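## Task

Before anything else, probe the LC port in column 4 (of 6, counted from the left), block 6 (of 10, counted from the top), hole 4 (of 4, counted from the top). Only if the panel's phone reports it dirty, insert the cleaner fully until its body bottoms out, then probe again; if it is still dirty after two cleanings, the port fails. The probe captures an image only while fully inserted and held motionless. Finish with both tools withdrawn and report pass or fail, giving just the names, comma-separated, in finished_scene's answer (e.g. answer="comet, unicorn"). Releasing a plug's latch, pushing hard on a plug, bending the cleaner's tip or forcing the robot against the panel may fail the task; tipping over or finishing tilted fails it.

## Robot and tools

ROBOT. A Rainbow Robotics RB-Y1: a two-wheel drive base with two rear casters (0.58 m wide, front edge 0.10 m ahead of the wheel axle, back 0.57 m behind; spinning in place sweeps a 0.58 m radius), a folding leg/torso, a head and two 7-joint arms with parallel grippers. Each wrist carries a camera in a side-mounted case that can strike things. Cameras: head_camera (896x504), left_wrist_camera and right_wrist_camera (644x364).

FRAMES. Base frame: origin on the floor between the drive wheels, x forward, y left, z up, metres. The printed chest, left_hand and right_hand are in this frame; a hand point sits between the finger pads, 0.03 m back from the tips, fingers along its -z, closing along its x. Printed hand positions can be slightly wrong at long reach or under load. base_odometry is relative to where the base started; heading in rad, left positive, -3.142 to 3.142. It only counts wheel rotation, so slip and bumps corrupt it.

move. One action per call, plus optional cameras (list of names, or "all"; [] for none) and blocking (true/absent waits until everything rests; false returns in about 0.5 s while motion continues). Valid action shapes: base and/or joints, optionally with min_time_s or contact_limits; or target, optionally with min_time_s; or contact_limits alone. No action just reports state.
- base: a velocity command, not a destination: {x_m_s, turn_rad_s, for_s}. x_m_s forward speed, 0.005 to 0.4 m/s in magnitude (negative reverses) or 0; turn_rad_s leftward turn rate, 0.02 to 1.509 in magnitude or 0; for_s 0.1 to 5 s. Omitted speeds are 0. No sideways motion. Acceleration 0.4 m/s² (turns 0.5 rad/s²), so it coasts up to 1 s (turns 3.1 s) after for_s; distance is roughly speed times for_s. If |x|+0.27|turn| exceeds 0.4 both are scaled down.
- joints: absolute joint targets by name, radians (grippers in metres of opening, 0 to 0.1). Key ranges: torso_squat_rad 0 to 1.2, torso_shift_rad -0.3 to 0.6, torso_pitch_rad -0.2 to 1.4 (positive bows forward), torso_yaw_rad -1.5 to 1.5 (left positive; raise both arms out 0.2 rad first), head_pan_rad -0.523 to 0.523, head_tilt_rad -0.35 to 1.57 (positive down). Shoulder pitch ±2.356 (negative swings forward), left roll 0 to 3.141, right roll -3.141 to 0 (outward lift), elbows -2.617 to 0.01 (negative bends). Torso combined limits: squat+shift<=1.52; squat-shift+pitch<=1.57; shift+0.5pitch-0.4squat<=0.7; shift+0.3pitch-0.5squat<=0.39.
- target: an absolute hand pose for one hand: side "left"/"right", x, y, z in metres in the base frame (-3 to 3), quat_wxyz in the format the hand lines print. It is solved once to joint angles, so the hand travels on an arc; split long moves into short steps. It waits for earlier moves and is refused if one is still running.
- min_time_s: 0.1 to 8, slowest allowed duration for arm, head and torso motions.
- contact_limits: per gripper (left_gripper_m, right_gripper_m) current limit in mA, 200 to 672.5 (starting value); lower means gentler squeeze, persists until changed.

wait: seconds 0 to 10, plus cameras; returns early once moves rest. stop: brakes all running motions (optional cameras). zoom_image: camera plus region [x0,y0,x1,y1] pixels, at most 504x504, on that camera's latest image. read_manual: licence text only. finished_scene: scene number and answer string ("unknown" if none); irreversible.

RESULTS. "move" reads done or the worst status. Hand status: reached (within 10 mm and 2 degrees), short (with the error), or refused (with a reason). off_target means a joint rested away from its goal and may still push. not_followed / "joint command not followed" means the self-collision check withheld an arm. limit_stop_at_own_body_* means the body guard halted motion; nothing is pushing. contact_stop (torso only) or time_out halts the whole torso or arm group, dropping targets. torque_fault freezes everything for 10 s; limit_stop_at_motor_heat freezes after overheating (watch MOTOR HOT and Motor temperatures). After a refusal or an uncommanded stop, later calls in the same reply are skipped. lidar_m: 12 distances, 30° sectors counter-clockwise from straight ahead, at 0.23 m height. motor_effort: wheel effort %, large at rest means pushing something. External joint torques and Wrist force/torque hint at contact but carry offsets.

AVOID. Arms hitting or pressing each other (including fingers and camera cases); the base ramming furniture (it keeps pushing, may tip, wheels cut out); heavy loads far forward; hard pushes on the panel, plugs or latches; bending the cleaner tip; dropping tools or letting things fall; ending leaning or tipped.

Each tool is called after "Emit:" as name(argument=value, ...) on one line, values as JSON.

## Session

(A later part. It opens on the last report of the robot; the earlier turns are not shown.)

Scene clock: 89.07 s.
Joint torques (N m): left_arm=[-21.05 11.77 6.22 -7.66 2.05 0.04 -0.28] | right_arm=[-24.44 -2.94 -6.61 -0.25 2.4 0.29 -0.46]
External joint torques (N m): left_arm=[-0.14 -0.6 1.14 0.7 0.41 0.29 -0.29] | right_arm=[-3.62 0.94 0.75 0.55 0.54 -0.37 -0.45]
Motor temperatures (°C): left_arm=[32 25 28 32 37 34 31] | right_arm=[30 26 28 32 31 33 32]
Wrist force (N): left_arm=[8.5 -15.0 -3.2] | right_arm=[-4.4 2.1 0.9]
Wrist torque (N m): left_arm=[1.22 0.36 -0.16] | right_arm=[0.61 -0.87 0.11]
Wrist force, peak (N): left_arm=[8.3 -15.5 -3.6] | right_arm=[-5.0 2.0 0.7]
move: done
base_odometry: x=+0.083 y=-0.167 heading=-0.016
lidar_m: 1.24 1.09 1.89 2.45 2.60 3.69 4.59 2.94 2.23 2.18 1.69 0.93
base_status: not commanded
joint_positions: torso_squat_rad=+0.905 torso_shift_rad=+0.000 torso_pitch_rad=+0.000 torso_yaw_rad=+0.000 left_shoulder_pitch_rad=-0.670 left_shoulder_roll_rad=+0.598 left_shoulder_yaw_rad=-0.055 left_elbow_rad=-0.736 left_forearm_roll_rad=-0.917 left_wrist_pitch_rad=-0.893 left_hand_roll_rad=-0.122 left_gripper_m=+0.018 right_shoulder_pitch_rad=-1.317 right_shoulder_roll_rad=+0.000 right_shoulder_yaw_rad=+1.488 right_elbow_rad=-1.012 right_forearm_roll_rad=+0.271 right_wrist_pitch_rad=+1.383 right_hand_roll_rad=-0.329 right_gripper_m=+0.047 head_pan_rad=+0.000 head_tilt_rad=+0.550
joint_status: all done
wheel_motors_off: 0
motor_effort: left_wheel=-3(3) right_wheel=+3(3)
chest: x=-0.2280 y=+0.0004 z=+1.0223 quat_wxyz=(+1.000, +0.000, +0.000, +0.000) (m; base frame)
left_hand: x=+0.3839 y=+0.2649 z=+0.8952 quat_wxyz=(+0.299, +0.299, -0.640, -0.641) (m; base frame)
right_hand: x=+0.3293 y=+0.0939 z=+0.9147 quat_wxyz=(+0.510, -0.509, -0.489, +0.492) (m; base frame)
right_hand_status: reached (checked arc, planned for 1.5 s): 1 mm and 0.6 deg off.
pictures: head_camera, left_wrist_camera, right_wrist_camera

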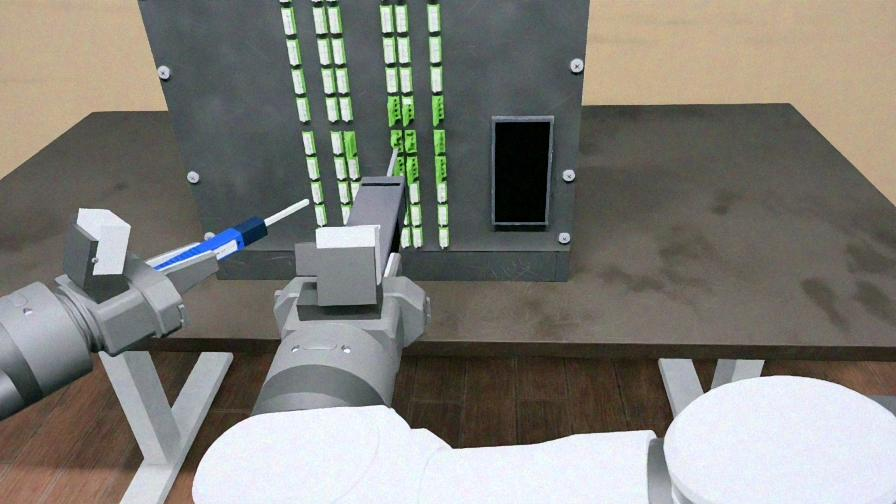

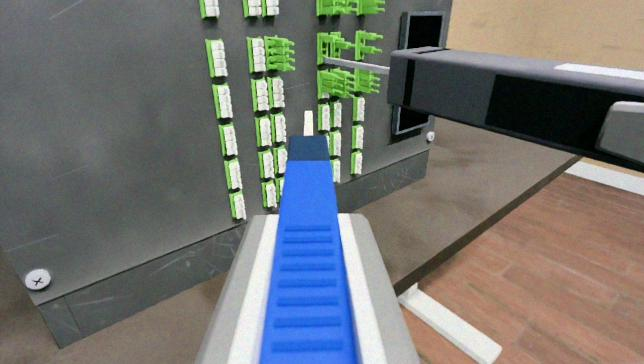

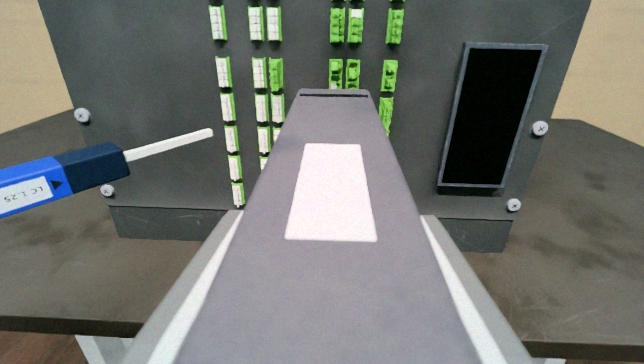

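Emit:
move(target={"side":"right","x":0.3325,"y":0.0942,"z":0.9146,"quat_wxyz":[0.5117,-0.5127,-0.4875,0.4892]}, min_time_s=1.5, cameras=["all"])

Emit:
zoom_image(camera="left_wrist_camera", region=[315, 45, 345, 75])

Emit:
zoom_image(camera="head_camera", region=[380, 135, 410, 165])

Scene clock: 95.07 s.
Joint torques (N m): left_arm=[-21.41 12.17 6.18 -8 1.97 0.11 -0.27] | right_arm=[-24.67 -3.42 -6.19 -0.55 2.7 -0.25 -0.32]
External joint torques (N m): left_arm=[-0.5 -0.2 1.11 0.36 0.33 0.35 -0.29] | right_arm=[-3.73 0.74 1.09 -0.04 0.86 -0.94 -0.32]
Motor temperatures (°C): left_arm=[32 25 28 32 37 34 31] | right_arm=[30 26 28 32 31 33 32]
Wrist force (N): left_arm=[8.6 -14.9 -2.8] | right_arm=[-5.5 2.3 1.2]
Wrist torque (N m): left_arm=[1.22 0.41 -0.18] | right_arm=[0.53 -0.57 0.10]
Wrist force, peak (N): left_arm=[8.7 -15.6 -2.7] | right_arm=[-5.7 1.9 1.5]
move: done
base_odometry: x=+0.083 y=-0.167 heading=-0.016
lidar_m: 1.25 1.08 1.88 2.45 2.61 3.68 4.60 2.95 2.24 2.18 1.70 0.93
base_status: not commanded
joint_positions: torso_squat_rad=+0.905 torso_shift_rad=+0.000 torso_pitch_rad=+0.000 torso_yaw_rad=+0.000 left_shoulder_pitch_rad=-0.670 left_shoulder_roll_rad=+0.598 left_shoulder_yaw_rad=-0.055 left_elbow_rad=-0.736 left_forearm_roll_rad=-0.917 left_wrist_pitch_rad=-0.893 left_hand_roll_rad=-0.122 left_gripper_m=+0.018 right_shoulder_pitch_rad=-1.333 right_shoulder_roll_rad=+0.000 right_shoulder_yaw_rad=+1.507 right_elbow_rad=-0.998 right_forearm_roll_rad=+0.248 right_wrist_pitch_rad=+1.372 right_hand_roll_rad=-0.344 right_gripper_m=+0.047 head_pan_rad=+0.000 head_tilt_rad=+0.550
joint_status: all done
wheel_motors_off: 0
motor_effort: left_wheel=-4(4) right_wheel=+3(3)
chest: x=-0.2280 y=+0.0004 z=+1.0223 quat_wxyz=(+1.000, +0.000, +0.000, +0.000) (m; base frame)
left_hand: x=+0.3839 y=+0.2649 z=+0.8952 quat_wxyz=(+0.299, +0.299, -0.640, -0.641) (m; base frame)
right_hand: x=+0.3324 y=+0.0935 z=+0.9147 quat_wxyz=(+0.510, -0.508, -0.489, +0.493) (m; base frame)
right_hand_status: reached (checked arc, planned for 1.5 s): 1 mm and 0.7 deg off.
pictures: head_camera, left_wrist_camera, right_wrist_camera

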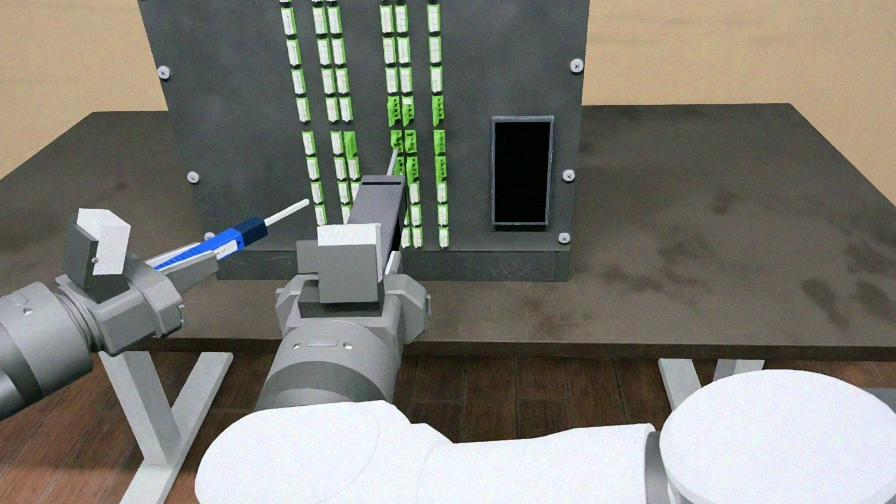

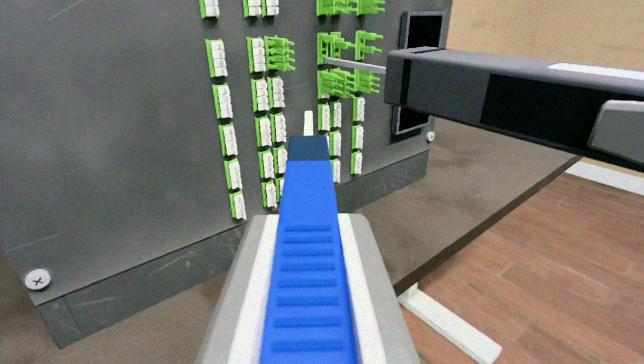

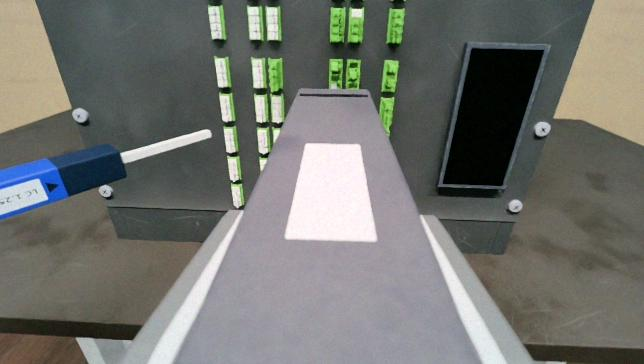

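Scaled by 16.800 from the camera's 644x364 image, which has a finer 1265x715 frame.

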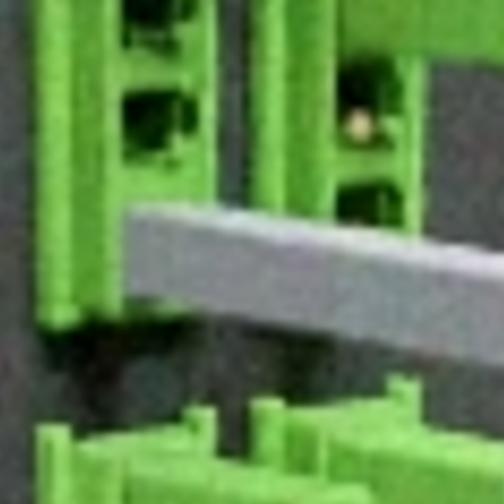

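Scaled by 16.800 from the camera's 896x504 image, which has a finer 1280x720 frame.

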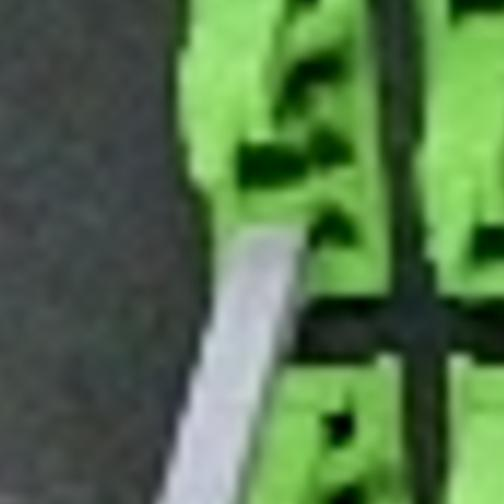

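Emit:
move(target={"side":"right","x":0.3355,"y":0.0937,"z":0.9146,"quat_wxyz":[0.5117,-0.5127,-0.4875,0.4892]}, min_time_s=1, cameras=[])

Emit:
move(target={"side":"right","x":0.3385,"y":0.0933,"z":0.9146,"quat_wxyz":[0.5117,-0.5127,-0.4875,0.4892]}, min_time_s=1, cameras=["head_camera","left_wrist_camera"])

Emit:
zoom_image(camera="left_wrist_camera", region=[315, 45, 345, 75])

Emit:
zoom_image(camera="head_camera", region=[380, 135, 410, 165])

Scene clock: 100.10 s.
Joint torques (N m): left_arm=[-21.19 11.83 5.87 -7.78 1.85 -0.01 -0.33] | right_arm=[-24.6 -3.41 -6.18 -0.49 2.56 -0.49 -0.21]
External joint torques (N m): left_arm=[-0.28 -0.54 0.8 0.58 0.21 0.24 -0.34] | right_arm=[-3.54 0.97 1.03 -0.23 0.74 -1.2 -0.2]
Motor temperatures (°C): left_arm=[32 25 28 32 37 34 31] | right_arm=[31 26 28 32 31 33 32]
Wrist force (N): left_arm=[8.1 -15.7 -3.2] | right_arm=[-6.1 1.5 1.5]
Wrist torque (N m): left_arm=[1.36 0.28 -0.15] | right_arm=[0.40 -0.48 0.09]
Wrist force, peak (N): left_arm=[8.3 -15.9 -2.5] | right_arm=[-6.4 1.1 1.2]
move: done
base_odometry: x=+0.083 y=-0.167 heading=-0.016
lidar_m: 1.23 1.09 1.88 2.44 2.60 3.70 4.59 2.94 2.24 2.18 1.68 0.94
base_status: not commanded
joint_positions: torso_squat_rad=+0.905 torso_shift_rad=+0.000 torso_pitch_rad=+0.000 torso_yaw_rad=+0.000 left_shoulder_pitch_rad=-0.670 left_shoulder_roll_rad=+0.598 left_shoulder_yaw_rad=-0.055 left_elbow_rad=-0.736 left_forearm_roll_rad=-0.917 left_wrist_pitch_rad=-0.893 left_hand_roll_rad=-0.122 left_gripper_m=+0.018 right_shoulder_pitch_rad=-1.345 right_shoulder_roll_rad=+0.000 right_shoulder_yaw_rad=+1.522 right_elbow_rad=-0.985 right_forearm_roll_rad=+0.230 right_wrist_pitch_rad=+1.360 right_hand_roll_rad=-0.357 right_gripper_m=+0.047 head_pan_rad=+0.000 head_tilt_rad=+0.550
joint_status: all done
wheel_motors_off: 0
motor_effort: left_wheel=-1(3) right_wheel=+2(3)
chest: x=-0.2280 y=+0.0004 z=+1.0223 quat_wxyz=(+1.000, +0.000, +0.000, +0.000) (m; base frame)
left_hand: x=+0.3839 y=+0.2649 z=+0.8952 quat_wxyz=(+0.299, +0.299, -0.640, -0.641) (m; base frame)
right_hand: x=+0.3354 y=+0.0930 z=+0.9147 quat_wxyz=(+0.510, -0.507, -0.489, +0.494) (m; base frame)
right_hand_status: reached (checked arc, planned for 1.0 s): 1 mm and 0.9 deg off.
pictures: none
No camera images: "cameras" was empty.

Scene clock: 101.43 s.
Joint torques (N m): left_arm=[-21.03 11.9 6.35 -7.87 1.89 0.06 -0.31] | right_arm=[-24.96 -4.18 -6.07 0.47 2.27 -1.71 -0.29]
External joint torques (N m): left_arm=[-0.12 -0.47 1.27 0.49 0.26 0.3 -0.33] | right_arm=[-3.76 0.75 1.04 0.08 0.47 -2.49 -0.28]
Motor temperatures (°C): left_arm=[32 25 28 32 37 34 31] | right_arm=[31 26 28 32 31 33 32]
Wrist force (N): left_arm=[8.5 -15.3 -2.8] | right_arm=[-8.2 0.1 8.1]
Wrist torque (N m): left_arm=[1.29 0.37 -0.20] | right_arm=[0.20 0.15 0.06]
Wrist force, peak (N): left_arm=[8.2 -15.6 -2.2] | right_arm=[-9.4 0.5 10.2]
move: done
base_odometry: x=+0.083 y=-0.167 heading=-0.016
lidar_m: 1.25 1.10 1.89 2.45 2.57 3.68 4.60 2.94 2.25 2.18 1.68 0.93
base_status: not commanded
joint_positions: torso_squat_rad=+0.905 torso_shift_rad=+0.000 torso_pitch_rad=+0.000 torso_yaw_rad=+0.000 left_shoulder_pitch_rad=-0.670 left_shoulder_roll_rad=+0.598 left_shoulder_yaw_rad=-0.055 left_elbow_rad=-0.736 left_forearm_roll_rad=-0.917 left_wrist_pitch_rad=-0.893 left_hand_roll_rad=-0.122 left_gripper_m=+0.018 right_shoulder_pitch_rad=-1.379 right_shoulder_roll_rad=+0.000 right_shoulder_yaw_rad=+1.571 right_elbow_rad=-0.972 right_forearm_roll_rad=+0.177 right_wrist_pitch_rad=+1.352 right_hand_roll_rad=-0.391 right_gripper_m=+0.047 head_pan_rad=+0.000 head_tilt_rad=+0.550
joint_status: all done
wheel_motors_off: 0
motor_effort: left_wheel=-3(4) right_wheel=+2(3)
chest: x=-0.2280 y=+0.0004 z=+1.0223 quat_wxyz=(+1.000, +0.000, +0.000, +0.000) (m; base frame)
left_hand: x=+0.3839 y=+0.2649 z=+0.8953 quat_wxyz=(+0.299, +0.299, -0.640, -0.641) (m; base frame)
right_hand: x=+0.3383 y=+0.0925 z=+0.9147 quat_wxyz=(+0.509, -0.506, -0.489, +0.495) (m; base frame)
right_hand_status: reached (checked arc, as near as the solve gets, planned for 1.0 s): 1 mm and 1.0 deg off.
pictures: head_camera, left_wrist_camera

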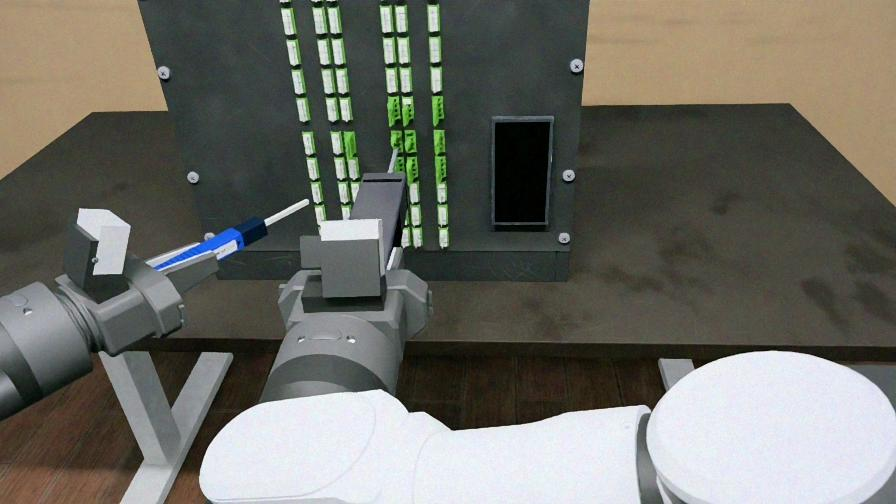

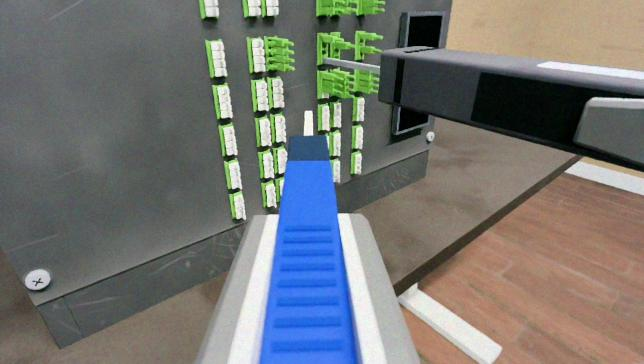

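Scaled by 16.800 from the camera's 644x364 image, which has a finer 1265x715 frame.

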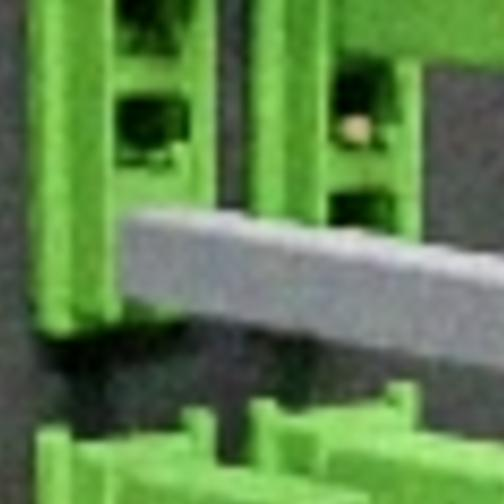

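Scaled by 16.800 from the camera's 896x504 image, which has a finer 1280x720 frame.

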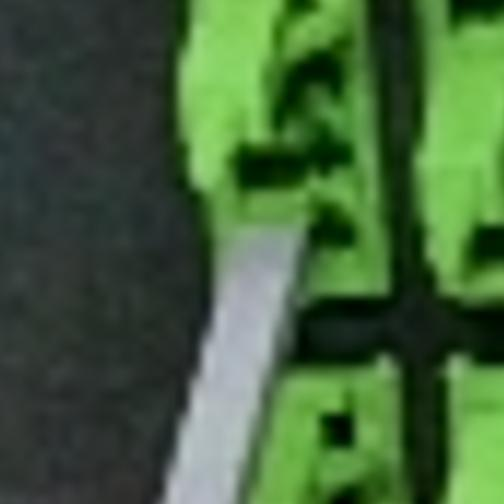

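Emit:
move(target={"side":"right","x":0.3395,"y":0.0918,"z":0.9146,"quat_wxyz":[0.5117,-0.5127,-0.4875,0.4892]}, min_time_s=1, cameras=["head_camera","left_wrist_camera"])

Scene clock: 103.90 s.
Joint torques (N m): left_arm=[-20.76 12.2 6.09 -7.85 1.8 0.09 -0.22] | right_arm=[-22.93 -6.89 -6.44 2.93 2.59 -0.36 -0.28]
External joint torques (N m): left_arm=[0.15 -0.17 1.01 0.51 0.16 0.33 -0.24] | right_arm=[-1.71 -1.95 0.63 2.52 0.8 -1.14 -0.27]
Motor temperatures (°C): left_arm=[32 25 28 32 37 34 31] | right_arm=[31 26 28 32 31 33 32]
Wrist force (N): left_arm=[8.5 -14.2 -2.9] | right_arm=[-5.9 0.9 11.7]
Wrist torque (N m): left_arm=[1.16 0.36 -0.17] | right_arm=[0.41 -0.59 0.06]
Wrist force, peak (N): left_arm=[8.7 -15.3 -3.2] | right_arm=[-5.4 0.9 12.2]
move: done
base_odometry: x=+0.083 y=-0.167 heading=-0.016
lidar_m: 1.24 1.08 1.88 2.45 2.60 3.69 4.60 2.94 2.24 2.18 1.68 0.93
base_status: not commanded
joint_positions: torso_squat_rad=+0.905 torso_shift_rad=+0.000 torso_pitch_rad=+0.000 torso_yaw_rad=+0.000 left_shoulder_pitch_rad=-0.670 left_shoulder_roll_rad=+0.598 left_shoulder_yaw_rad=-0.055 left_elbow_rad=-0.736 left_forearm_roll_rad=-0.917 left_wrist_pitch_rad=-0.893 left_hand_roll_rad=-0.122 left_gripper_m=+0.018 right_shoulder_pitch_rad=-1.379 right_shoulder_roll_rad=+0.000 right_shoulder_yaw_rad=+1.571 right_elbow_rad=-0.968 right_forearm_roll_rad=+0.178 right_wrist_pitch_rad=+1.350 right_hand_roll_rad=-0.393 right_gripper_m=+0.047 head_pan_rad=+0.000 head_tilt_rad=+0.550
joint_status: all done
wheel_motors_off: 0
motor_effort: left_wheel=-2(4) right_wheel=+3(3)
chest: x=-0.2280 y=+0.0004 z=+1.0223 quat_wxyz=(+1.000, +0.000, +0.000, +0.000) (m; base frame)
left_hand: x=+0.3839 y=+0.2649 z=+0.8953 quat_wxyz=(+0.299, +0.299, -0.640, -0.641) (m; base frame)
right_hand: x=+0.3390 y=+0.0919 z=+0.9147 quat_wxyz=(+0.510, -0.507, -0.489, +0.494) (m; base frame)
right_hand_status: reached (checked arc, planned for 1.0 s): 1 mm and 0.9 deg off.
pictures: head_camera, left_wrist_camera

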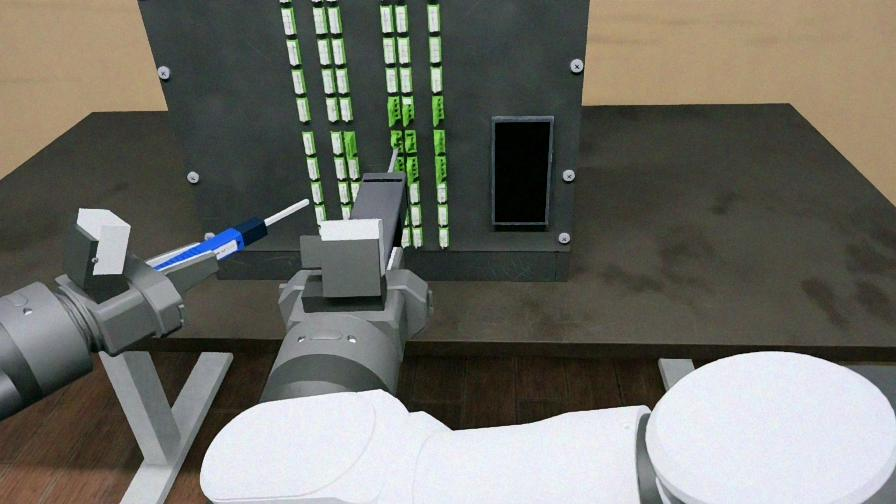

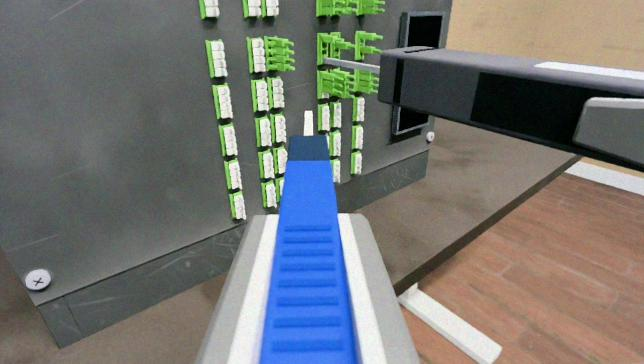

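Emit:
move(target={"side":"right","x":0.3415,"y":0.0913,"z":0.9146,"quat_wxyz":[0.5117,-0.5127,-0.4875,0.4892]}, min_time_s=1, cameras=["head_camera"])

Emit:
wait(seconds=1.2, cameras=["head_camera"])

Scene clock: 106.10 s.
Joint torques (N m): left_arm=[-20.99 11.82 6.03 -7.86 1.86 0.04 -0.24] | right_arm=[-24.95 -9.36 -7.39 4.54 2.21 -2.02 -0.27]
External joint torques (N m): left_arm=[-0.07 -0.55 0.96 0.5 0.23 0.29 -0.25] | right_arm=[-3.68 -4.39 -0.36 4.1 0.42 -2.8 -0.26]
Motor temperatures (°C): left_arm=[32 25 28 32 37 34 31] | right_arm=[31 26 28 32 31 33 32]
Wrist force (N): left_arm=[8.7 -15.0 -2.7] | right_arm=[-8.4 -0.2 25.6]
Wrist torque (N m): left_arm=[1.21 0.42 -0.16] | right_arm=[0.21 0.23 -0.02]
Wrist force, peak (N): left_arm=[9.5 -15.2 -2.9] | right_arm=[-8.9 -0.4 26.2]
move: done
base_odometry: x=+0.083 y=-0.167 heading=-0.016
lidar_m: 1.24 1.09 1.90 2.45 2.60 3.68 4.60 2.95 2.24 2.18 1.69 0.94
base_status: not commanded
joint_positions: torso_squat_rad=+0.905 torso_shift_rad=+0.000 torso_pitch_rad=+0.000 torso_yaw_rad=+0.000 left_shoulder_pitch_rad=-0.670 left_shoulder_roll_rad=+0.598 left_shoulder_yaw_rad=-0.055 left_elbow_rad=-0.736 left_forearm_roll_rad=-0.917 left_wrist_pitch_rad=-0.893 left_hand_roll_rad=-0.122 left_gripper_m=+0.018 right_shoulder_pitch_rad=-1.379 right_shoulder_roll_rad=+0.001 right_shoulder_yaw_rad=+1.571 right_elbow_rad=-0.960 right_forearm_roll_rad=+0.178 right_wrist_pitch_rad=+1.341 right_hand_roll_rad=-0.394 right_gripper_m=+0.047 head_pan_rad=+0.000 head_tilt_rad=+0.550
joint_status: all done
wheel_motors_off: 0
motor_effort: left_wheel=-3(4) right_wheel=+2(3)
chest: x=-0.2282 y=+0.0004 z=+1.0223 quat_wxyz=(+1.000, +0.000, +0.000, +0.000) (m; base frame)
left_hand: x=+0.3837 y=+0.2649 z=+0.8955 quat_wxyz=(+0.299, +0.299, -0.641, -0.641) (m; base frame)
right_hand: x=+0.3404 y=+0.0916 z=+0.9145 quat_wxyz=(+0.509, -0.507, -0.489, +0.494) (m; base frame)
right_hand_status: reached (checked arc, planned for 1.0 s): 1 mm and 1.0 deg off.
pictures: head_camera

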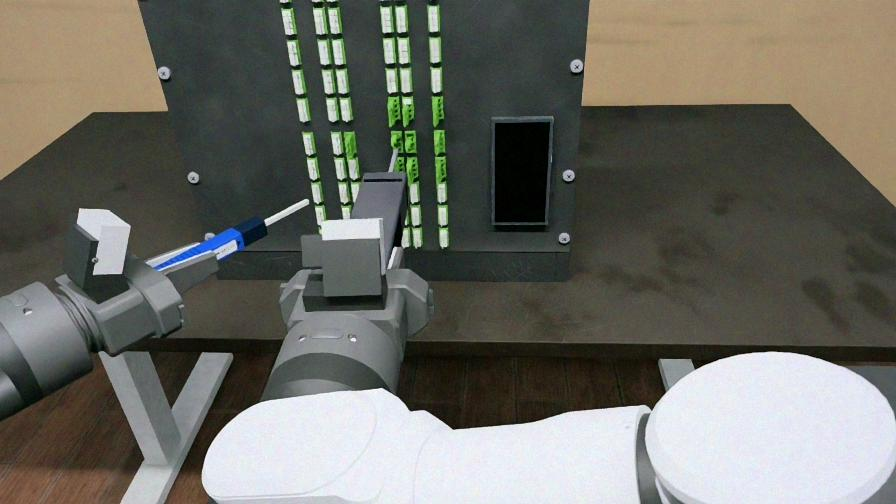

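Scene clock: 107.30 s.
Joint torques (N m): left_arm=[-21.34 12.28 6.23 -7.8 1.93 0.14 -0.37] | right_arm=[-25.03 -9.42 -7.61 4.49 2.34 -1.95 -0.2]
External joint torques (N m): left_arm=[-0.42 -0.09 1.16 0.56 0.29 0.39 -0.38] | right_arm=[-3.75 -4.45 -0.58 4.06 0.56 -2.73 -0.19]
Motor temperatures (°C): left_arm=[32 25 28 32 37 34 31] | right_arm=[31 26 28 32 31 33 32]
Wrist force (N): left_arm=[8.3 -15.1 -3.1] | right_arm=[-8.5 0.0 26.1]
Wrist torque (N m): left_arm=[1.23 0.35 -0.17] | right_arm=[0.13 0.25 0.01]
Wrist force, peak (N): left_arm=[9.0 -15.4 -2.8] | right_arm=[-8.7 -0.5 26.2]
base_odometry: x=+0.083 y=-0.167 heading=-0.016
lidar_m: 1.24 1.08 1.88 2.44 2.58 3.70 4.60 2.94 2.24 2.18 1.69 0.94
base_status: not commanded
joint_positions: torso_squat_rad=+0.905 torso_shift_rad=+0.000 torso_pitch_rad=+0.000 torso_yaw_rad=+0.000 left_shoulder_pitch_rad=-0.670 left_shoulder_roll_rad=+0.598 left_shoulder_yaw_rad=-0.055 left_elbow_rad=-0.736 left_forearm_roll_rad=-0.917 left_wrist_pitch_rad=-0.893 left_hand_roll_rad=-0.122 left_gripper_m=+0.018 right_shoulder_pitch_rad=-1.379 right_shoulder_roll_rad=+0.001 right_shoulder_yaw_rad=+1.571 right_elbow_rad=-0.960 right_forearm_roll_rad=+0.178 right_wrist_pitch_rad=+1.341 right_hand_roll_rad=-0.394 right_gripper_m=+0.047 head_pan_rad=+0.000 head_tilt_rad=+0.550
joint_status: all done
wheel_motors_off: 0
motor_effort: left_wheel=-2(4) right_wheel=+2(3)
chest: x=-0.2282 y=+0.0004 z=+1.0223 quat_wxyz=(+1.000, +0.000, +0.000, +0.000) (m; base frame)
left_hand: x=+0.3837 y=+0.2649 z=+0.8955 quat_wxyz=(+0.299, +0.299, -0.641, -0.641) (m; base frame)
right_hand: x=+0.3404 y=+0.0916 z=+0.9145 quat_wxyz=(+0.509, -0.507, -0.489, +0.494) (m; base frame)
right_hand_status: reached (checked arc, planned for 1.0 s): 1 mm and 1.0 deg off.
wait: 1.20 s; at rest by 0.27 s
pictures: head_camera

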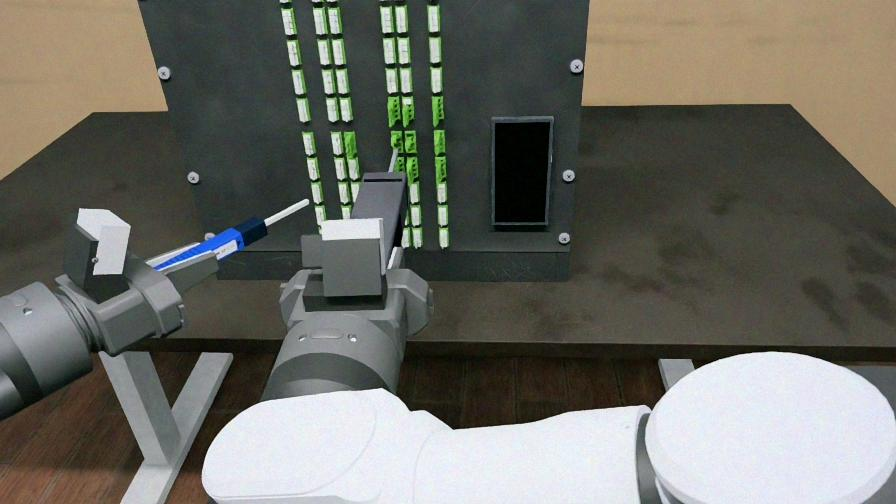

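Emit:
move(target={"side":"right","x":0.343,"y":0.0902,"z":0.9146,"quat_wxyz":[0.5117,-0.5127,-0.4875,0.4892]}, min_time_s=1, cameras=["head_camera"])

Emit:
wait(seconds=1.3, cameras=["head_camera","left_wrist_camera"])

Emit:
zoom_image(camera="head_camera", region=[486, 110, 556, 230])

Scene clock: 109.47 s.
Joint torques (N m): left_arm=[-21.14 12.28 6.13 -7.84 1.89 -0.01 -0.31] | right_arm=[-24.61 -13.15 -6.8 7.45 2.75 -2.87 -0.17]
External joint torques (N m): left_arm=[-0.21 -0.08 1.06 0.53 0.25 0.24 -0.32] | right_arm=[-3.3 -8.17 0.19 6.99 0.97 -3.66 -0.16]
Motor temperatures (°C): left_arm=[32 25 28 32 37 34 31] | right_arm=[31 26 28 32 31 33 32]
Wrist force (N): left_arm=[8.6 -14.5 -3.2] | right_arm=[-10.3 -1.4 41.0]
Wrist torque (N m): left_arm=[1.16 0.37 -0.19] | right_arm=[0.10 0.62 -0.02]
Wrist force, peak (N): left_arm=[9.3 -15.4 -2.7] | right_arm=[-10.3 -1.0 41.4]
move: done
base_odometry: x=+0.083 y=-0.167 heading=-0.016
lidar_m: 1.25 1.09 1.89 2.45 2.58 3.68 4.60 2.96 2.24 2.18 1.70 0.93
base_status: not commanded
joint_positions: torso_squat_rad=+0.905 torso_shift_rad=+0.000 torso_pitch_rad=-0.001 torso_yaw_rad=+0.000 left_shoulder_pitch_rad=-0.670 left_shoulder_roll_rad=+0.598 left_shoulder_yaw_rad=-0.055 left_elbow_rad=-0.736 left_forearm_roll_rad=-0.917 left_wrist_pitch_rad=-0.893 left_hand_roll_rad=-0.122 left_gripper_m=+0.018 right_shoulder_pitch_rad=-1.378 right_shoulder_roll_rad=+0.002 right_shoulder_yaw_rad=+1.571 right_elbow_rad=-0.953 right_forearm_roll_rad=+0.178 right_wrist_pitch_rad=+1.335 right_hand_roll_rad=-0.395 right_gripper_m=+0.047 head_pan_rad=+0.000 head_tilt_rad=+0.550
joint_status: all done
wheel_motors_off: 0
motor_effort: left_wheel=-2(3) right_wheel=+4(4)
chest: x=-0.2285 y=+0.0004 z=+1.0223 quat_wxyz=(+1.000, +0.000, +0.000, +0.000) (m; base frame)
left_hand: x=+0.3835 y=+0.2649 z=+0.8957 quat_wxyz=(+0.299, +0.299, -0.641, -0.641) (m; base frame)
right_hand: x=+0.3415 y=+0.0913 z=+0.9144 quat_wxyz=(+0.509, -0.506, -0.490, +0.494) (m; base frame)
right_hand_status: reached (checked arc, planned for 1.0 s): 2 mm and 1.0 deg off.
pictures: head_camera

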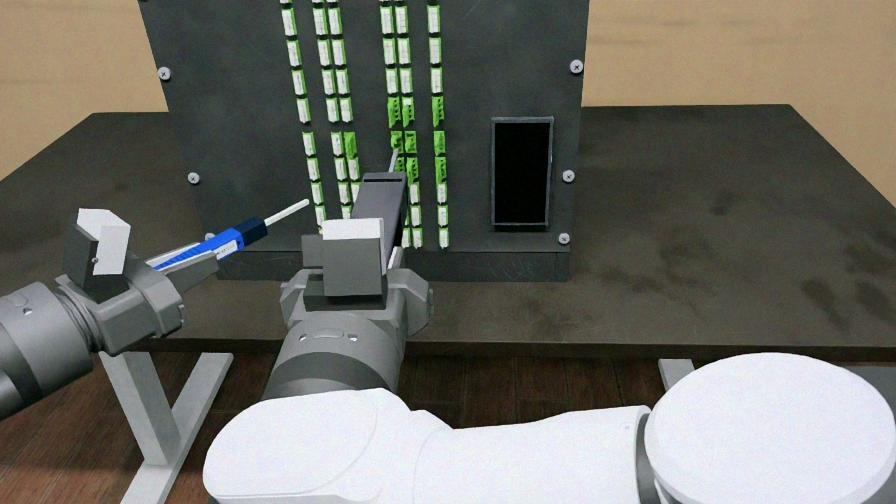

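Scene clock: 110.77 s.
Joint torques (N m): left_arm=[-21.25 11.71 6.05 -7.95 1.94 -0.09 -0.19] | right_arm=[-24.57 -13.43 -7.25 7.35 2.78 -2.96 -0.2]
External joint torques (N m): left_arm=[-0.33 -0.65 0.98 0.41 0.3 0.16 -0.2] | right_arm=[-3.26 -8.45 -0.26 6.89 1 -3.74 -0.19]
Motor temperatures (°C): left_arm=[32 25 28 32 37 34 31] | right_arm=[31 27 28 32 31 33 32]
Wrist force (N): left_arm=[9.0 -14.8 -3.2] | right_arm=[-9.9 -1.9 41.6]
Wrist torque (N m): left_arm=[1.19 0.43 -0.19] | right_arm=[0.12 0.68 -0.02]
Wrist force, peak (N): left_arm=[8.9 -15.5 -2.5] | right_arm=[-9.9 -1.9 41.6]
base_odometry: x=+0.083 y=-0.167 heading=-0.016
lidar_m: 1.25 1.08 1.89 2.45 2.59 3.69 4.60 2.94 2.23 2.19 1.69 0.93
base_status: not commanded
joint_positions: torso_squat_rad=+0.905 torso_shift_rad=+0.000 torso_pitch_rad=-0.001 torso_yaw_rad=+0.000 left_shoulder_pitch_rad=-0.670 left_shoulder_roll_rad=+0.598 left_shoulder_yaw_rad=-0.055 left_elbow_rad=-0.736 left_forearm_roll_rad=-0.917 left_wrist_pitch_rad=-0.893 left_hand_roll_rad=-0.122 left_gripper_m=+0.018 right_shoulder_pitch_rad=-1.378 right_shoulder_roll_rad=+0.002 right_shoulder_yaw_rad=+1.571 right_elbow_rad=-0.953 right_forearm_roll_rad=+0.178 right_wrist_pitch_rad=+1.335 right_hand_roll_rad=-0.395 right_gripper_m=+0.047 head_pan_rad=+0.000 head_tilt_rad=+0.550
joint_status: all done
wheel_motors_off: 0
motor_effort: left_wheel=-3(3) right_wheel=+4(4)
chest: x=-0.2285 y=+0.0004 z=+1.0223 quat_wxyz=(+1.000, +0.000, +0.000, +0.000) (m; base frame)
left_hand: x=+0.3835 y=+0.2649 z=+0.8957 quat_wxyz=(+0.299, +0.299, -0.641, -0.641) (m; base frame)
right_hand: x=+0.3415 y=+0.0913 z=+0.9144 quat_wxyz=(+0.509, -0.506, -0.490, +0.494) (m; base frame)
right_hand_status: reached (checked arc, planned for 1.0 s): 2 mm and 1.0 deg off.
wait: 1.30 s; at rest by 0.27 s
pictures: head_camera, left_wrist_camera

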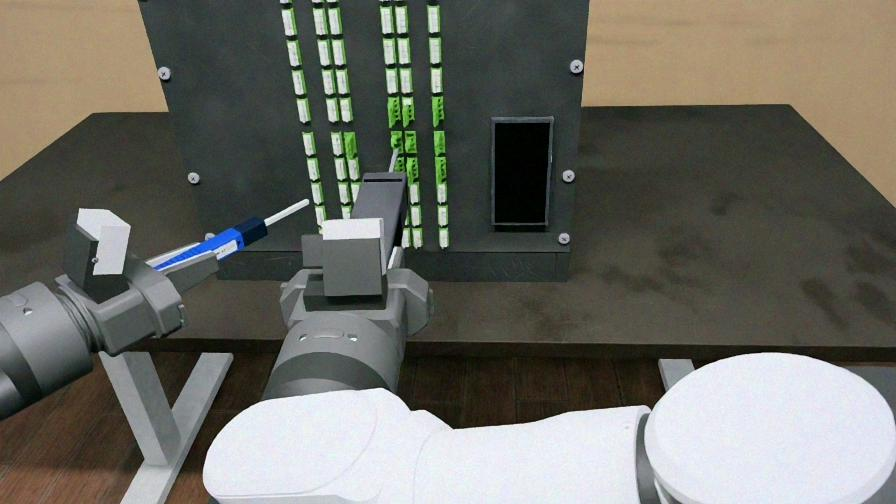

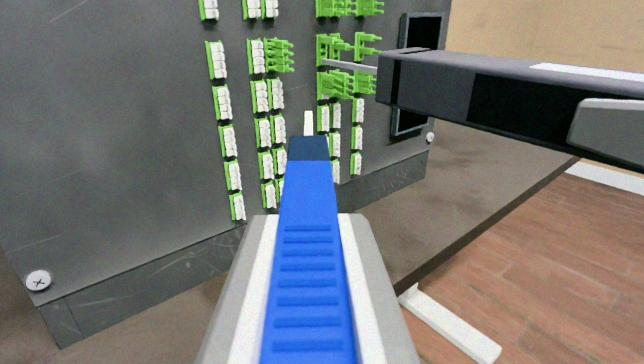

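Scaled by 4.200 from the camera's 896x504 image, which has a finer 1280x720 frame.

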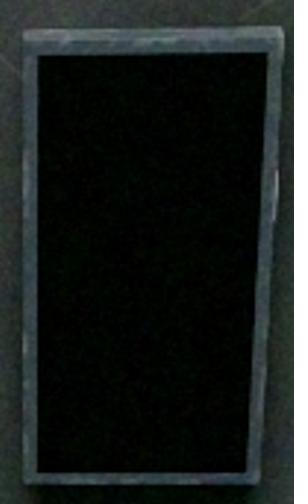

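Emit:
move(target={"side":"right","x":0.333,"y":0.0935,"z":0.9146,"quat_wxyz":[0.5117,-0.5127,-0.4875,0.4892]}, min_time_s=1, cameras=[])

Emit:
move(target={"side":"right","x":0.318,"y":0.0955,"z":0.914,"quat_wxyz":[0.5117,-0.5127,-0.4875,0.4892]}, min_time_s=1, cameras=[])

Emit:
move(target={"side":"right","x":0.27,"y":0.08,"z":0.914,"quat_wxyz":[0.5117,-0.5127,-0.4875,0.4892]}, min_time_s=1, cameras=["head_camera"])

Emit:
move(joints={"torso_yaw_rad":0.06,"head_pan_rad":-0.06}, min_time_s=1, cameras=["head_camera"])

Emit:
move(target={"side":"left","x":0.384,"y":0.265,"z":0.895,"quat_wxyz":[0.2989,0.2989,-0.6409,-0.6409]}, min_time_s=1, cameras=["all"])

Scene clock: 114.63 s.
Joint torques (N m): left_arm=[-21.61 12.3 6.49 -7.9 1.94 -0.03 -0.3] | right_arm=[-21.94 -3.51 -7.15 -0.45 2.22 0.38 0.3]
External joint torques (N m): left_arm=[-0.71 -0.07 1.42 0.46 0.3 0.22 -0.32] | right_arm=[-0.87 1.33 0.04 -0.77 0.42 -0.39 0.3]
Motor temperatures (°C): left_arm=[32 25 28 32 37 34 31] | right_arm=[31 27 28 32 31 33 32]
Wrist force (N): left_arm=[8.7 -14.5 -2.7] | right_arm=[-4.6 1.1 0.5]
Wrist torque (N m): left_arm=[1.16 0.35 -0.20] | right_arm=[0.24 -0.71 0.10]
Wrist force, peak (N): left_arm=[9.3 -15.1 -3.4] | right_arm=[-10.6 -1.0 41.3]
move: done
base_odometry: x=+0.083 y=-0.167 heading=-0.016
lidar_m: 1.25 1.09 1.88 2.45 2.59 3.67 4.60 2.95 2.24 2.18 1.69 0.93
base_status: not commanded
joint_positions: torso_squat_rad=+0.905 torso_shift_rad=+0.000 torso_pitch_rad=+0.000 torso_yaw_rad=+0.000 left_shoulder_pitch_rad=-0.670 left_shoulder_roll_rad=+0.598 left_shoulder_yaw_rad=-0.055 left_elbow_rad=-0.736 left_forearm_roll_rad=-0.917 left_wrist_pitch_rad=-0.893 left_hand_roll_rad=-0.122 left_gripper_m=+0.018 right_shoulder_pitch_rad=-1.377 right_shoulder_roll_rad=+0.000 right_shoulder_yaw_rad=+1.571 right_elbow_rad=-0.990 right_forearm_roll_rad=+0.179 right_wrist_pitch_rad=+1.374 right_hand_roll_rad=-0.389 right_gripper_m=+0.047 head_pan_rad=+0.000 head_tilt_rad=+0.550
joint_status: all done
wheel_motors_off: 0
motor_effort: left_wheel=-5(5) right_wheel=+2(5)
chest: x=-0.2279 y=+0.0004 z=+1.0223 quat_wxyz=(+1.000, +0.000, +0.000, +0.000) (m; base frame)
left_hand: x=+0.3839 y=+0.2649 z=+0.8952 quat_wxyz=(+0.299, +0.299, -0.640, -0.641) (m; base frame)
right_hand: x=+0.3341 y=+0.0930 z=+0.9144 quat_wxyz=(+0.510, -0.508, -0.489, +0.493) (m; base frame)
right_hand_status: reached (checked arc, planned for 1.0 s): 1 mm and 0.8 deg off.
pictures: none
No camera images: "cameras" was empty.

Scene clock: 115.97 s.
Joint torques (N m): left_arm=[-21.49 11.91 6.65 -7.94 1.93 -0.01 -0.27] | right_arm=[-21.8 -5.13 -7.03 -0.2 2.89 0.82 0.25]
External joint torques (N m): left_arm=[-0.59 -0.46 1.58 0.42 0.29 0.24 -0.28] | right_arm=[-1.26 -0.61 0.45 -0.28 1.04 0.06 0.25]
Motor temperatures (°C): left_arm=[32 25 28 32 37 34 31] | right_arm=[31 27 28 32 31 33 32]
Wrist force (N): left_arm=[8.2 -14.7 -3.1] | right_arm=[-3.9 2.6 0.5]
Wrist torque (N m): left_arm=[1.19 0.31 -0.16] | right_arm=[0.55 -0.81 0.08]
Wrist force, peak (N): left_arm=[8.9 -15.3 -2.7] | right_arm=[-5.0 2.6 0.7]
move: done
base_odometry: x=+0.083 y=-0.167 heading=-0.016
lidar_m: 1.24 1.09 1.90 2.45 2.58 3.68 4.59 2.94 2.25 2.17 1.69 0.92
base_status: not commanded
joint_positions: torso_squat_rad=+0.905 torso_shift_rad=+0.000 torso_pitch_rad=+0.000 torso_yaw_rad=+0.000 left_shoulder_pitch_rad=-0.670 left_shoulder_roll_rad=+0.598 left_shoulder_yaw_rad=-0.055 left_elbow_rad=-0.736 left_forearm_roll_rad=-0.917 left_wrist_pitch_rad=-0.893 left_hand_roll_rad=-0.122 left_gripper_m=+0.018 right_shoulder_pitch_rad=-1.370 right_shoulder_roll_rad=+0.000 right_shoulder_yaw_rad=+1.574 right_elbow_rad=-1.053 right_forearm_roll_rad=+0.184 right_wrist_pitch_rad=+1.450 right_hand_roll_rad=-0.382 right_gripper_m=+0.047 head_pan_rad=+0.000 head_tilt_rad=+0.550
joint_status: all done
wheel_motors_off: 0
motor_effort: left_wheel=-4(6) right_wheel=+1(2)
chest: x=-0.2279 y=+0.0004 z=+1.0223 quat_wxyz=(+1.000, +0.000, +0.000, +0.000) (m; base frame)
left_hand: x=+0.3839 y=+0.2649 z=+0.8952 quat_wxyz=(+0.299, +0.299, -0.640, -0.641) (m; base frame)
right_hand: x=+0.3180 y=+0.0955 z=+0.9140 quat_wxyz=(+0.511, -0.512, -0.487, +0.489) (m; base frame)
right_hand_status: reached (checked arc, planned for 1.0 s): 0 mm and 0.1 deg off.
pictures: none
No camera images: "cameras" was empty.

Scene clock: 117.33 s.
Joint torques (N m): left_arm=[-21.44 11.95 6.16 -7.9 1.89 0.04 -0.42] | right_arm=[-21.25 -4.48 -8.37 -1.16 2.88 0.47 0.14]
External joint torques (N m): left_arm=[-0.53 -0.42 1.09 0.46 0.25 0.28 -0.43] | right_arm=[-1.99 -0.54 0.44 -0.36 0.99 -0.25 0.14]
Motor temperatures (°C): left_arm=[32 25 28 32 37 34 31] | right_arm=[31 27 28 32 31 33 32]
Wrist force (N): left_arm=[8.7 -14.9 -3.2] | right_arm=[-4.6 3.0 0.6]
Wrist torque (N m): left_arm=[1.22 0.38 -0.18] | right_arm=[0.52 -0.92 0.06]
Wrist force, peak (N): left_arm=[9.1 -15.7 -3.3] | right_arm=[-5.2 3.6 0.4]
move: done
base_odometry: x=+0.083 y=-0.167 heading=-0.016
lidar_m: 1.24 1.10 1.88 2.44 2.59 3.68 4.59 2.93 2.23 2.18 1.68 0.94
base_status: not commanded
joint_positions: torso_squat_rad=+0.905 torso_shift_rad=+0.000 torso_pitch_rad=+0.000 torso_yaw_rad=+0.000 left_shoulder_pitch_rad=-0.670 left_shoulder_roll_rad=+0.598 left_shoulder_yaw_rad=-0.055 left_elbow_rad=-0.736 left_forearm_roll_rad=-0.917 left_wrist_pitch_rad=-0.893 left_hand_roll_rad=-0.122 left_gripper_m=+0.018 right_shoulder_pitch_rad=-1.341 right_shoulder_roll_rad=-0.096 right_shoulder_yaw_rad=+1.599 right_elbow_rad=-1.371 right_forearm_roll_rad=+0.206 right_wrist_pitch_rad=+1.674 right_hand_roll_rad=-0.363 right_gripper_m=+0.047 head_pan_rad=+0.000 head_tilt_rad=+0.550
joint_status: all done
wheel_motors_off: 0
motor_effort: left_wheel=-5(6) right_wheel=+2(2)
chest: x=-0.2279 y=+0.0004 z=+1.0223 quat_wxyz=(+1.000, +0.000, +0.000, +0.000) (m; base frame)
left_hand: x=+0.3839 y=+0.2649 z=+0.8952 quat_wxyz=(+0.299, +0.299, -0.640, -0.641) (m; base frame)
right_hand: x=+0.2700 y=+0.0800 z=+0.9139 quat_wxyz=(+0.511, -0.512, -0.487, +0.489) (m; base frame)
right_hand_status: reached (checked arc, planned for 1.0 s): 0 mm and 0.0 deg off.
pictures: head_camera

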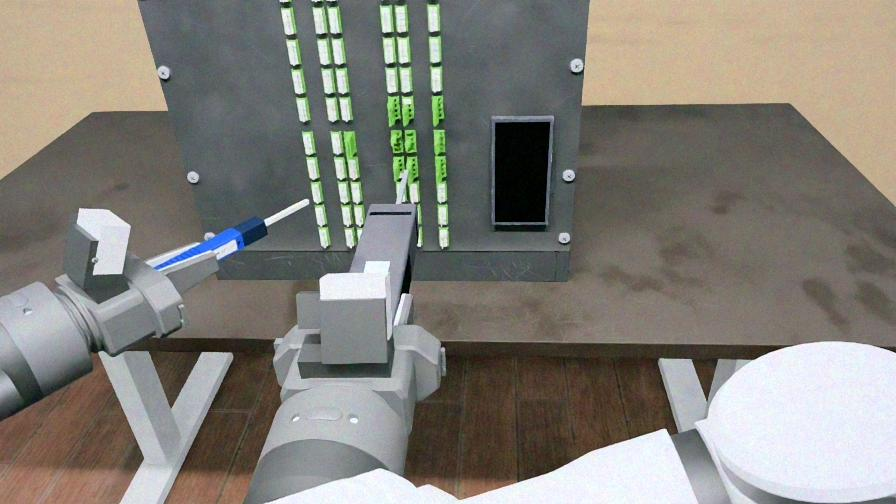

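Scene clock: 118.63 s.
Joint torques (N m): left_arm=[-21.42 12.38 5.9 -7.92 1.92 0.04 -0.32] | right_arm=[-21.03 -4.09 -8.54 -1.1 2.88 0.38 0.22]
External joint torques (N m): left_arm=[-0.52 0.01 0.83 0.44 0.28 0.29 -0.33] | right_arm=[-1.77 -0.15 0.27 -0.31 0.99 -0.34 0.23]
Motor temperatures (°C): left_arm=[32 25 28 32 37 34 31] | right_arm=[31 27 28 32 31 33 32]
Wrist force (N): left_arm=[9.0 -14.8 -3.2] | right_arm=[-4.5 2.1 0.5]
Wrist torque (N m): left_arm=[1.15 0.46 -0.17] | right_arm=[0.66 -0.87 0.13]
Wrist force, peak (N): left_arm=[9.1 -15.4 -3.4] | right_arm=[-4.8 2.6 1.1]
move: done
base_odometry: x=+0.083 y=-0.167 heading=-0.016
lidar_m: 1.25 1.09 1.89 2.45 2.58 3.69 4.60 2.94 2.23 2.18 1.69 0.94
base_status: not commanded
joint_positions: torso_squat_rad=+0.905 torso_shift_rad=+0.000 torso_pitch_rad=+0.000 torso_yaw_rad=+0.060 left_shoulder_pitch_rad=-0.670 left_shoulder_roll_rad=+0.598 left_shoulder_yaw_rad=-0.055 left_elbow_rad=-0.736 left_forearm_roll_rad=-0.917 left_wrist_pitch_rad=-0.893 left_hand_roll_rad=-0.122 left_gripper_m=+0.018 right_shoulder_pitch_rad=-1.341 right_shoulder_roll_rad=-0.096 right_shoulder_yaw_rad=+1.599 right_elbow_rad=-1.371 right_forearm_roll_rad=+0.206 right_wrist_pitch_rad=+1.674 right_hand_roll_rad=-0.363 right_gripper_m=+0.047 head_pan_rad=-0.060 head_tilt_rad=+0.550
joint_status: all done
wheel_motors_off: 0
motor_effort: left_wheel=-4(6) right_wheel=+1(3)
chest: x=-0.2279 y=+0.0004 z=+1.0223 quat_wxyz=(+1.000, +0.000, +0.000, +0.030) (m; base frame)
left_hand: x=+0.3670 y=+0.3011 z=+0.8952 quat_wxyz=(+0.318, +0.318, -0.631, -0.632) (m; base frame)
right_hand: x=+0.2643 y=+0.1097 z=+0.9139 quat_wxyz=(+0.497, -0.497, -0.502, +0.504) (m; base frame)
pictures: head_camera

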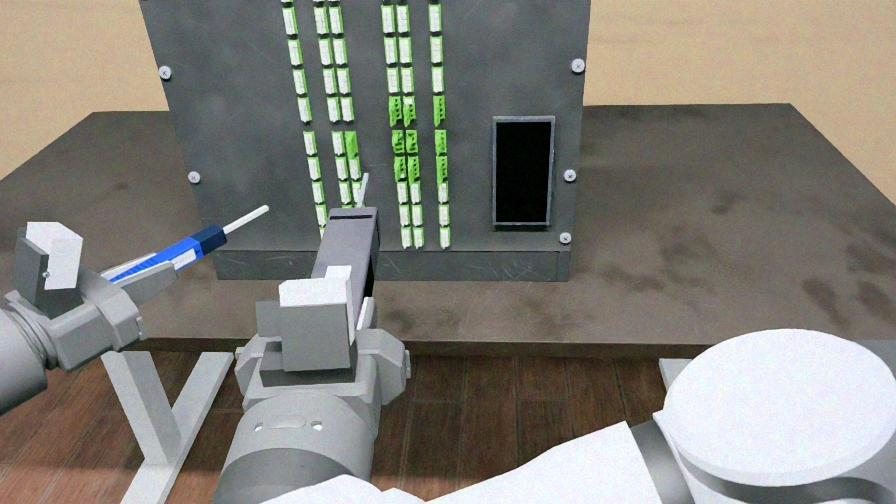

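Scene clock: 119.97 s.
Joint torques (N m): left_arm=[-23.34 10.84 2.63 -7.52 1.67 -0.27 -0.44] | right_arm=[-21.34 -4.3 -8.53 -1.09 2.9 0.46 0.17]
External joint torques (N m): left_arm=[-0.99 -0.53 -1.58 0.89 0 0.1 -0.46] | right_arm=[-2.08 -0.36 0.28 -0.3 1.01 -0.26 0.18]
Motor temperatures (°C): left_arm=[32 25 28 32 37 34 31] | right_arm=[31 27 28 32 31 33 32]
Wrist force (N): left_arm=[8.4 -14.9 -3.4] | right_arm=[-4.1 2.1 0.0]
Wrist torque (N m): left_arm=[1.17 0.39 -0.18] | right_arm=[0.64 -0.84 0.12]
Wrist force, peak (N): left_arm=[9.1 -15.2 -3.4] | right_arm=[-5.0 2.4 0.9]
move: done
base_odometry: x=+0.083 y=-0.167 heading=-0.016
lidar_m: 1.23 1.09 1.91 2.44 2.59 3.69 4.61 2.95 2.23 2.18 1.70 0.94
base_status: not commanded
joint_positions: torso_squat_rad=+0.905 torso_shift_rad=+0.000 torso_pitch_rad=+0.000 torso_yaw_rad=+0.060 left_shoulder_pitch_rad=-0.794 left_shoulder_roll_rad=+0.537 left_shoulder_yaw_rad=-0.078 left_elbow_rad=-0.570 left_forearm_roll_rad=-0.923 left_wrist_pitch_rad=-0.940 left_hand_roll_rad=-0.184 left_gripper_m=+0.018 right_shoulder_pitch_rad=-1.341 right_shoulder_roll_rad=-0.096 right_shoulder_yaw_rad=+1.599 right_elbow_rad=-1.371 right_forearm_roll_rad=+0.206 right_wrist_pitch_rad=+1.674 right_hand_roll_rad=-0.363 right_gripper_m=+0.047 head_pan_rad=-0.060 head_tilt_rad=+0.550
joint_status: all done
wheel_motors_off: 0
motor_effort: left_wheel=-4(6) right_wheel=+2(2)
chest: x=-0.2279 y=+0.0004 z=+1.0223 quat_wxyz=(+1.000, +0.000, +0.000, +0.030) (m; base frame)
left_hand: x=+0.3834 y=+0.2646 z=+0.8955 quat_wxyz=(+0.302, +0.300, -0.639, -0.641) (m; base frame)
left_hand_status: reached (checked arc, planned for 1.0 s): 1 mm and 0.4 deg off.
right_hand: x=+0.2643 y=+0.1097 z=+0.9139 quat_wxyz=(+0.497, -0.497, -0.502, +0.504) (m; base frame)
pictures: head_camera, left_wrist_camera, right_wrist_camera

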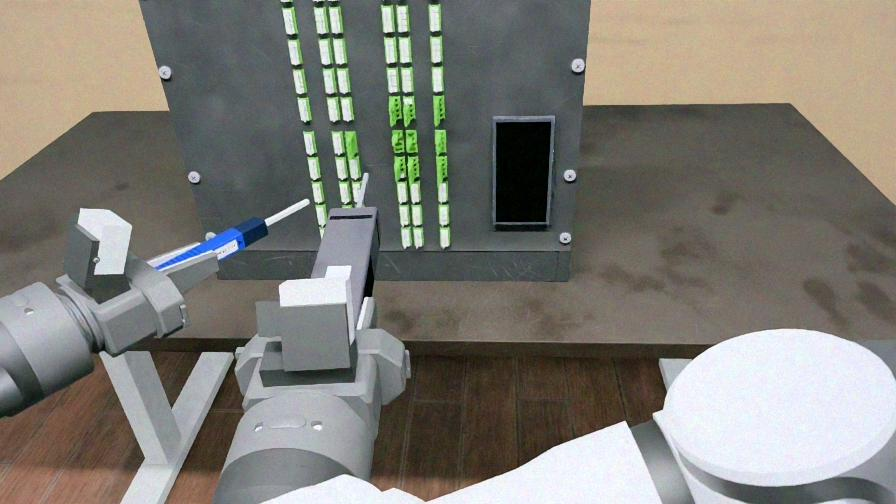

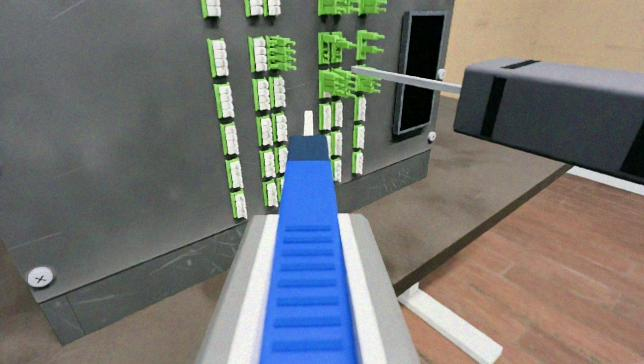

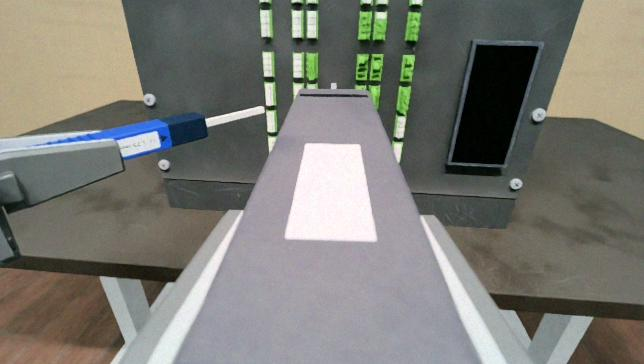

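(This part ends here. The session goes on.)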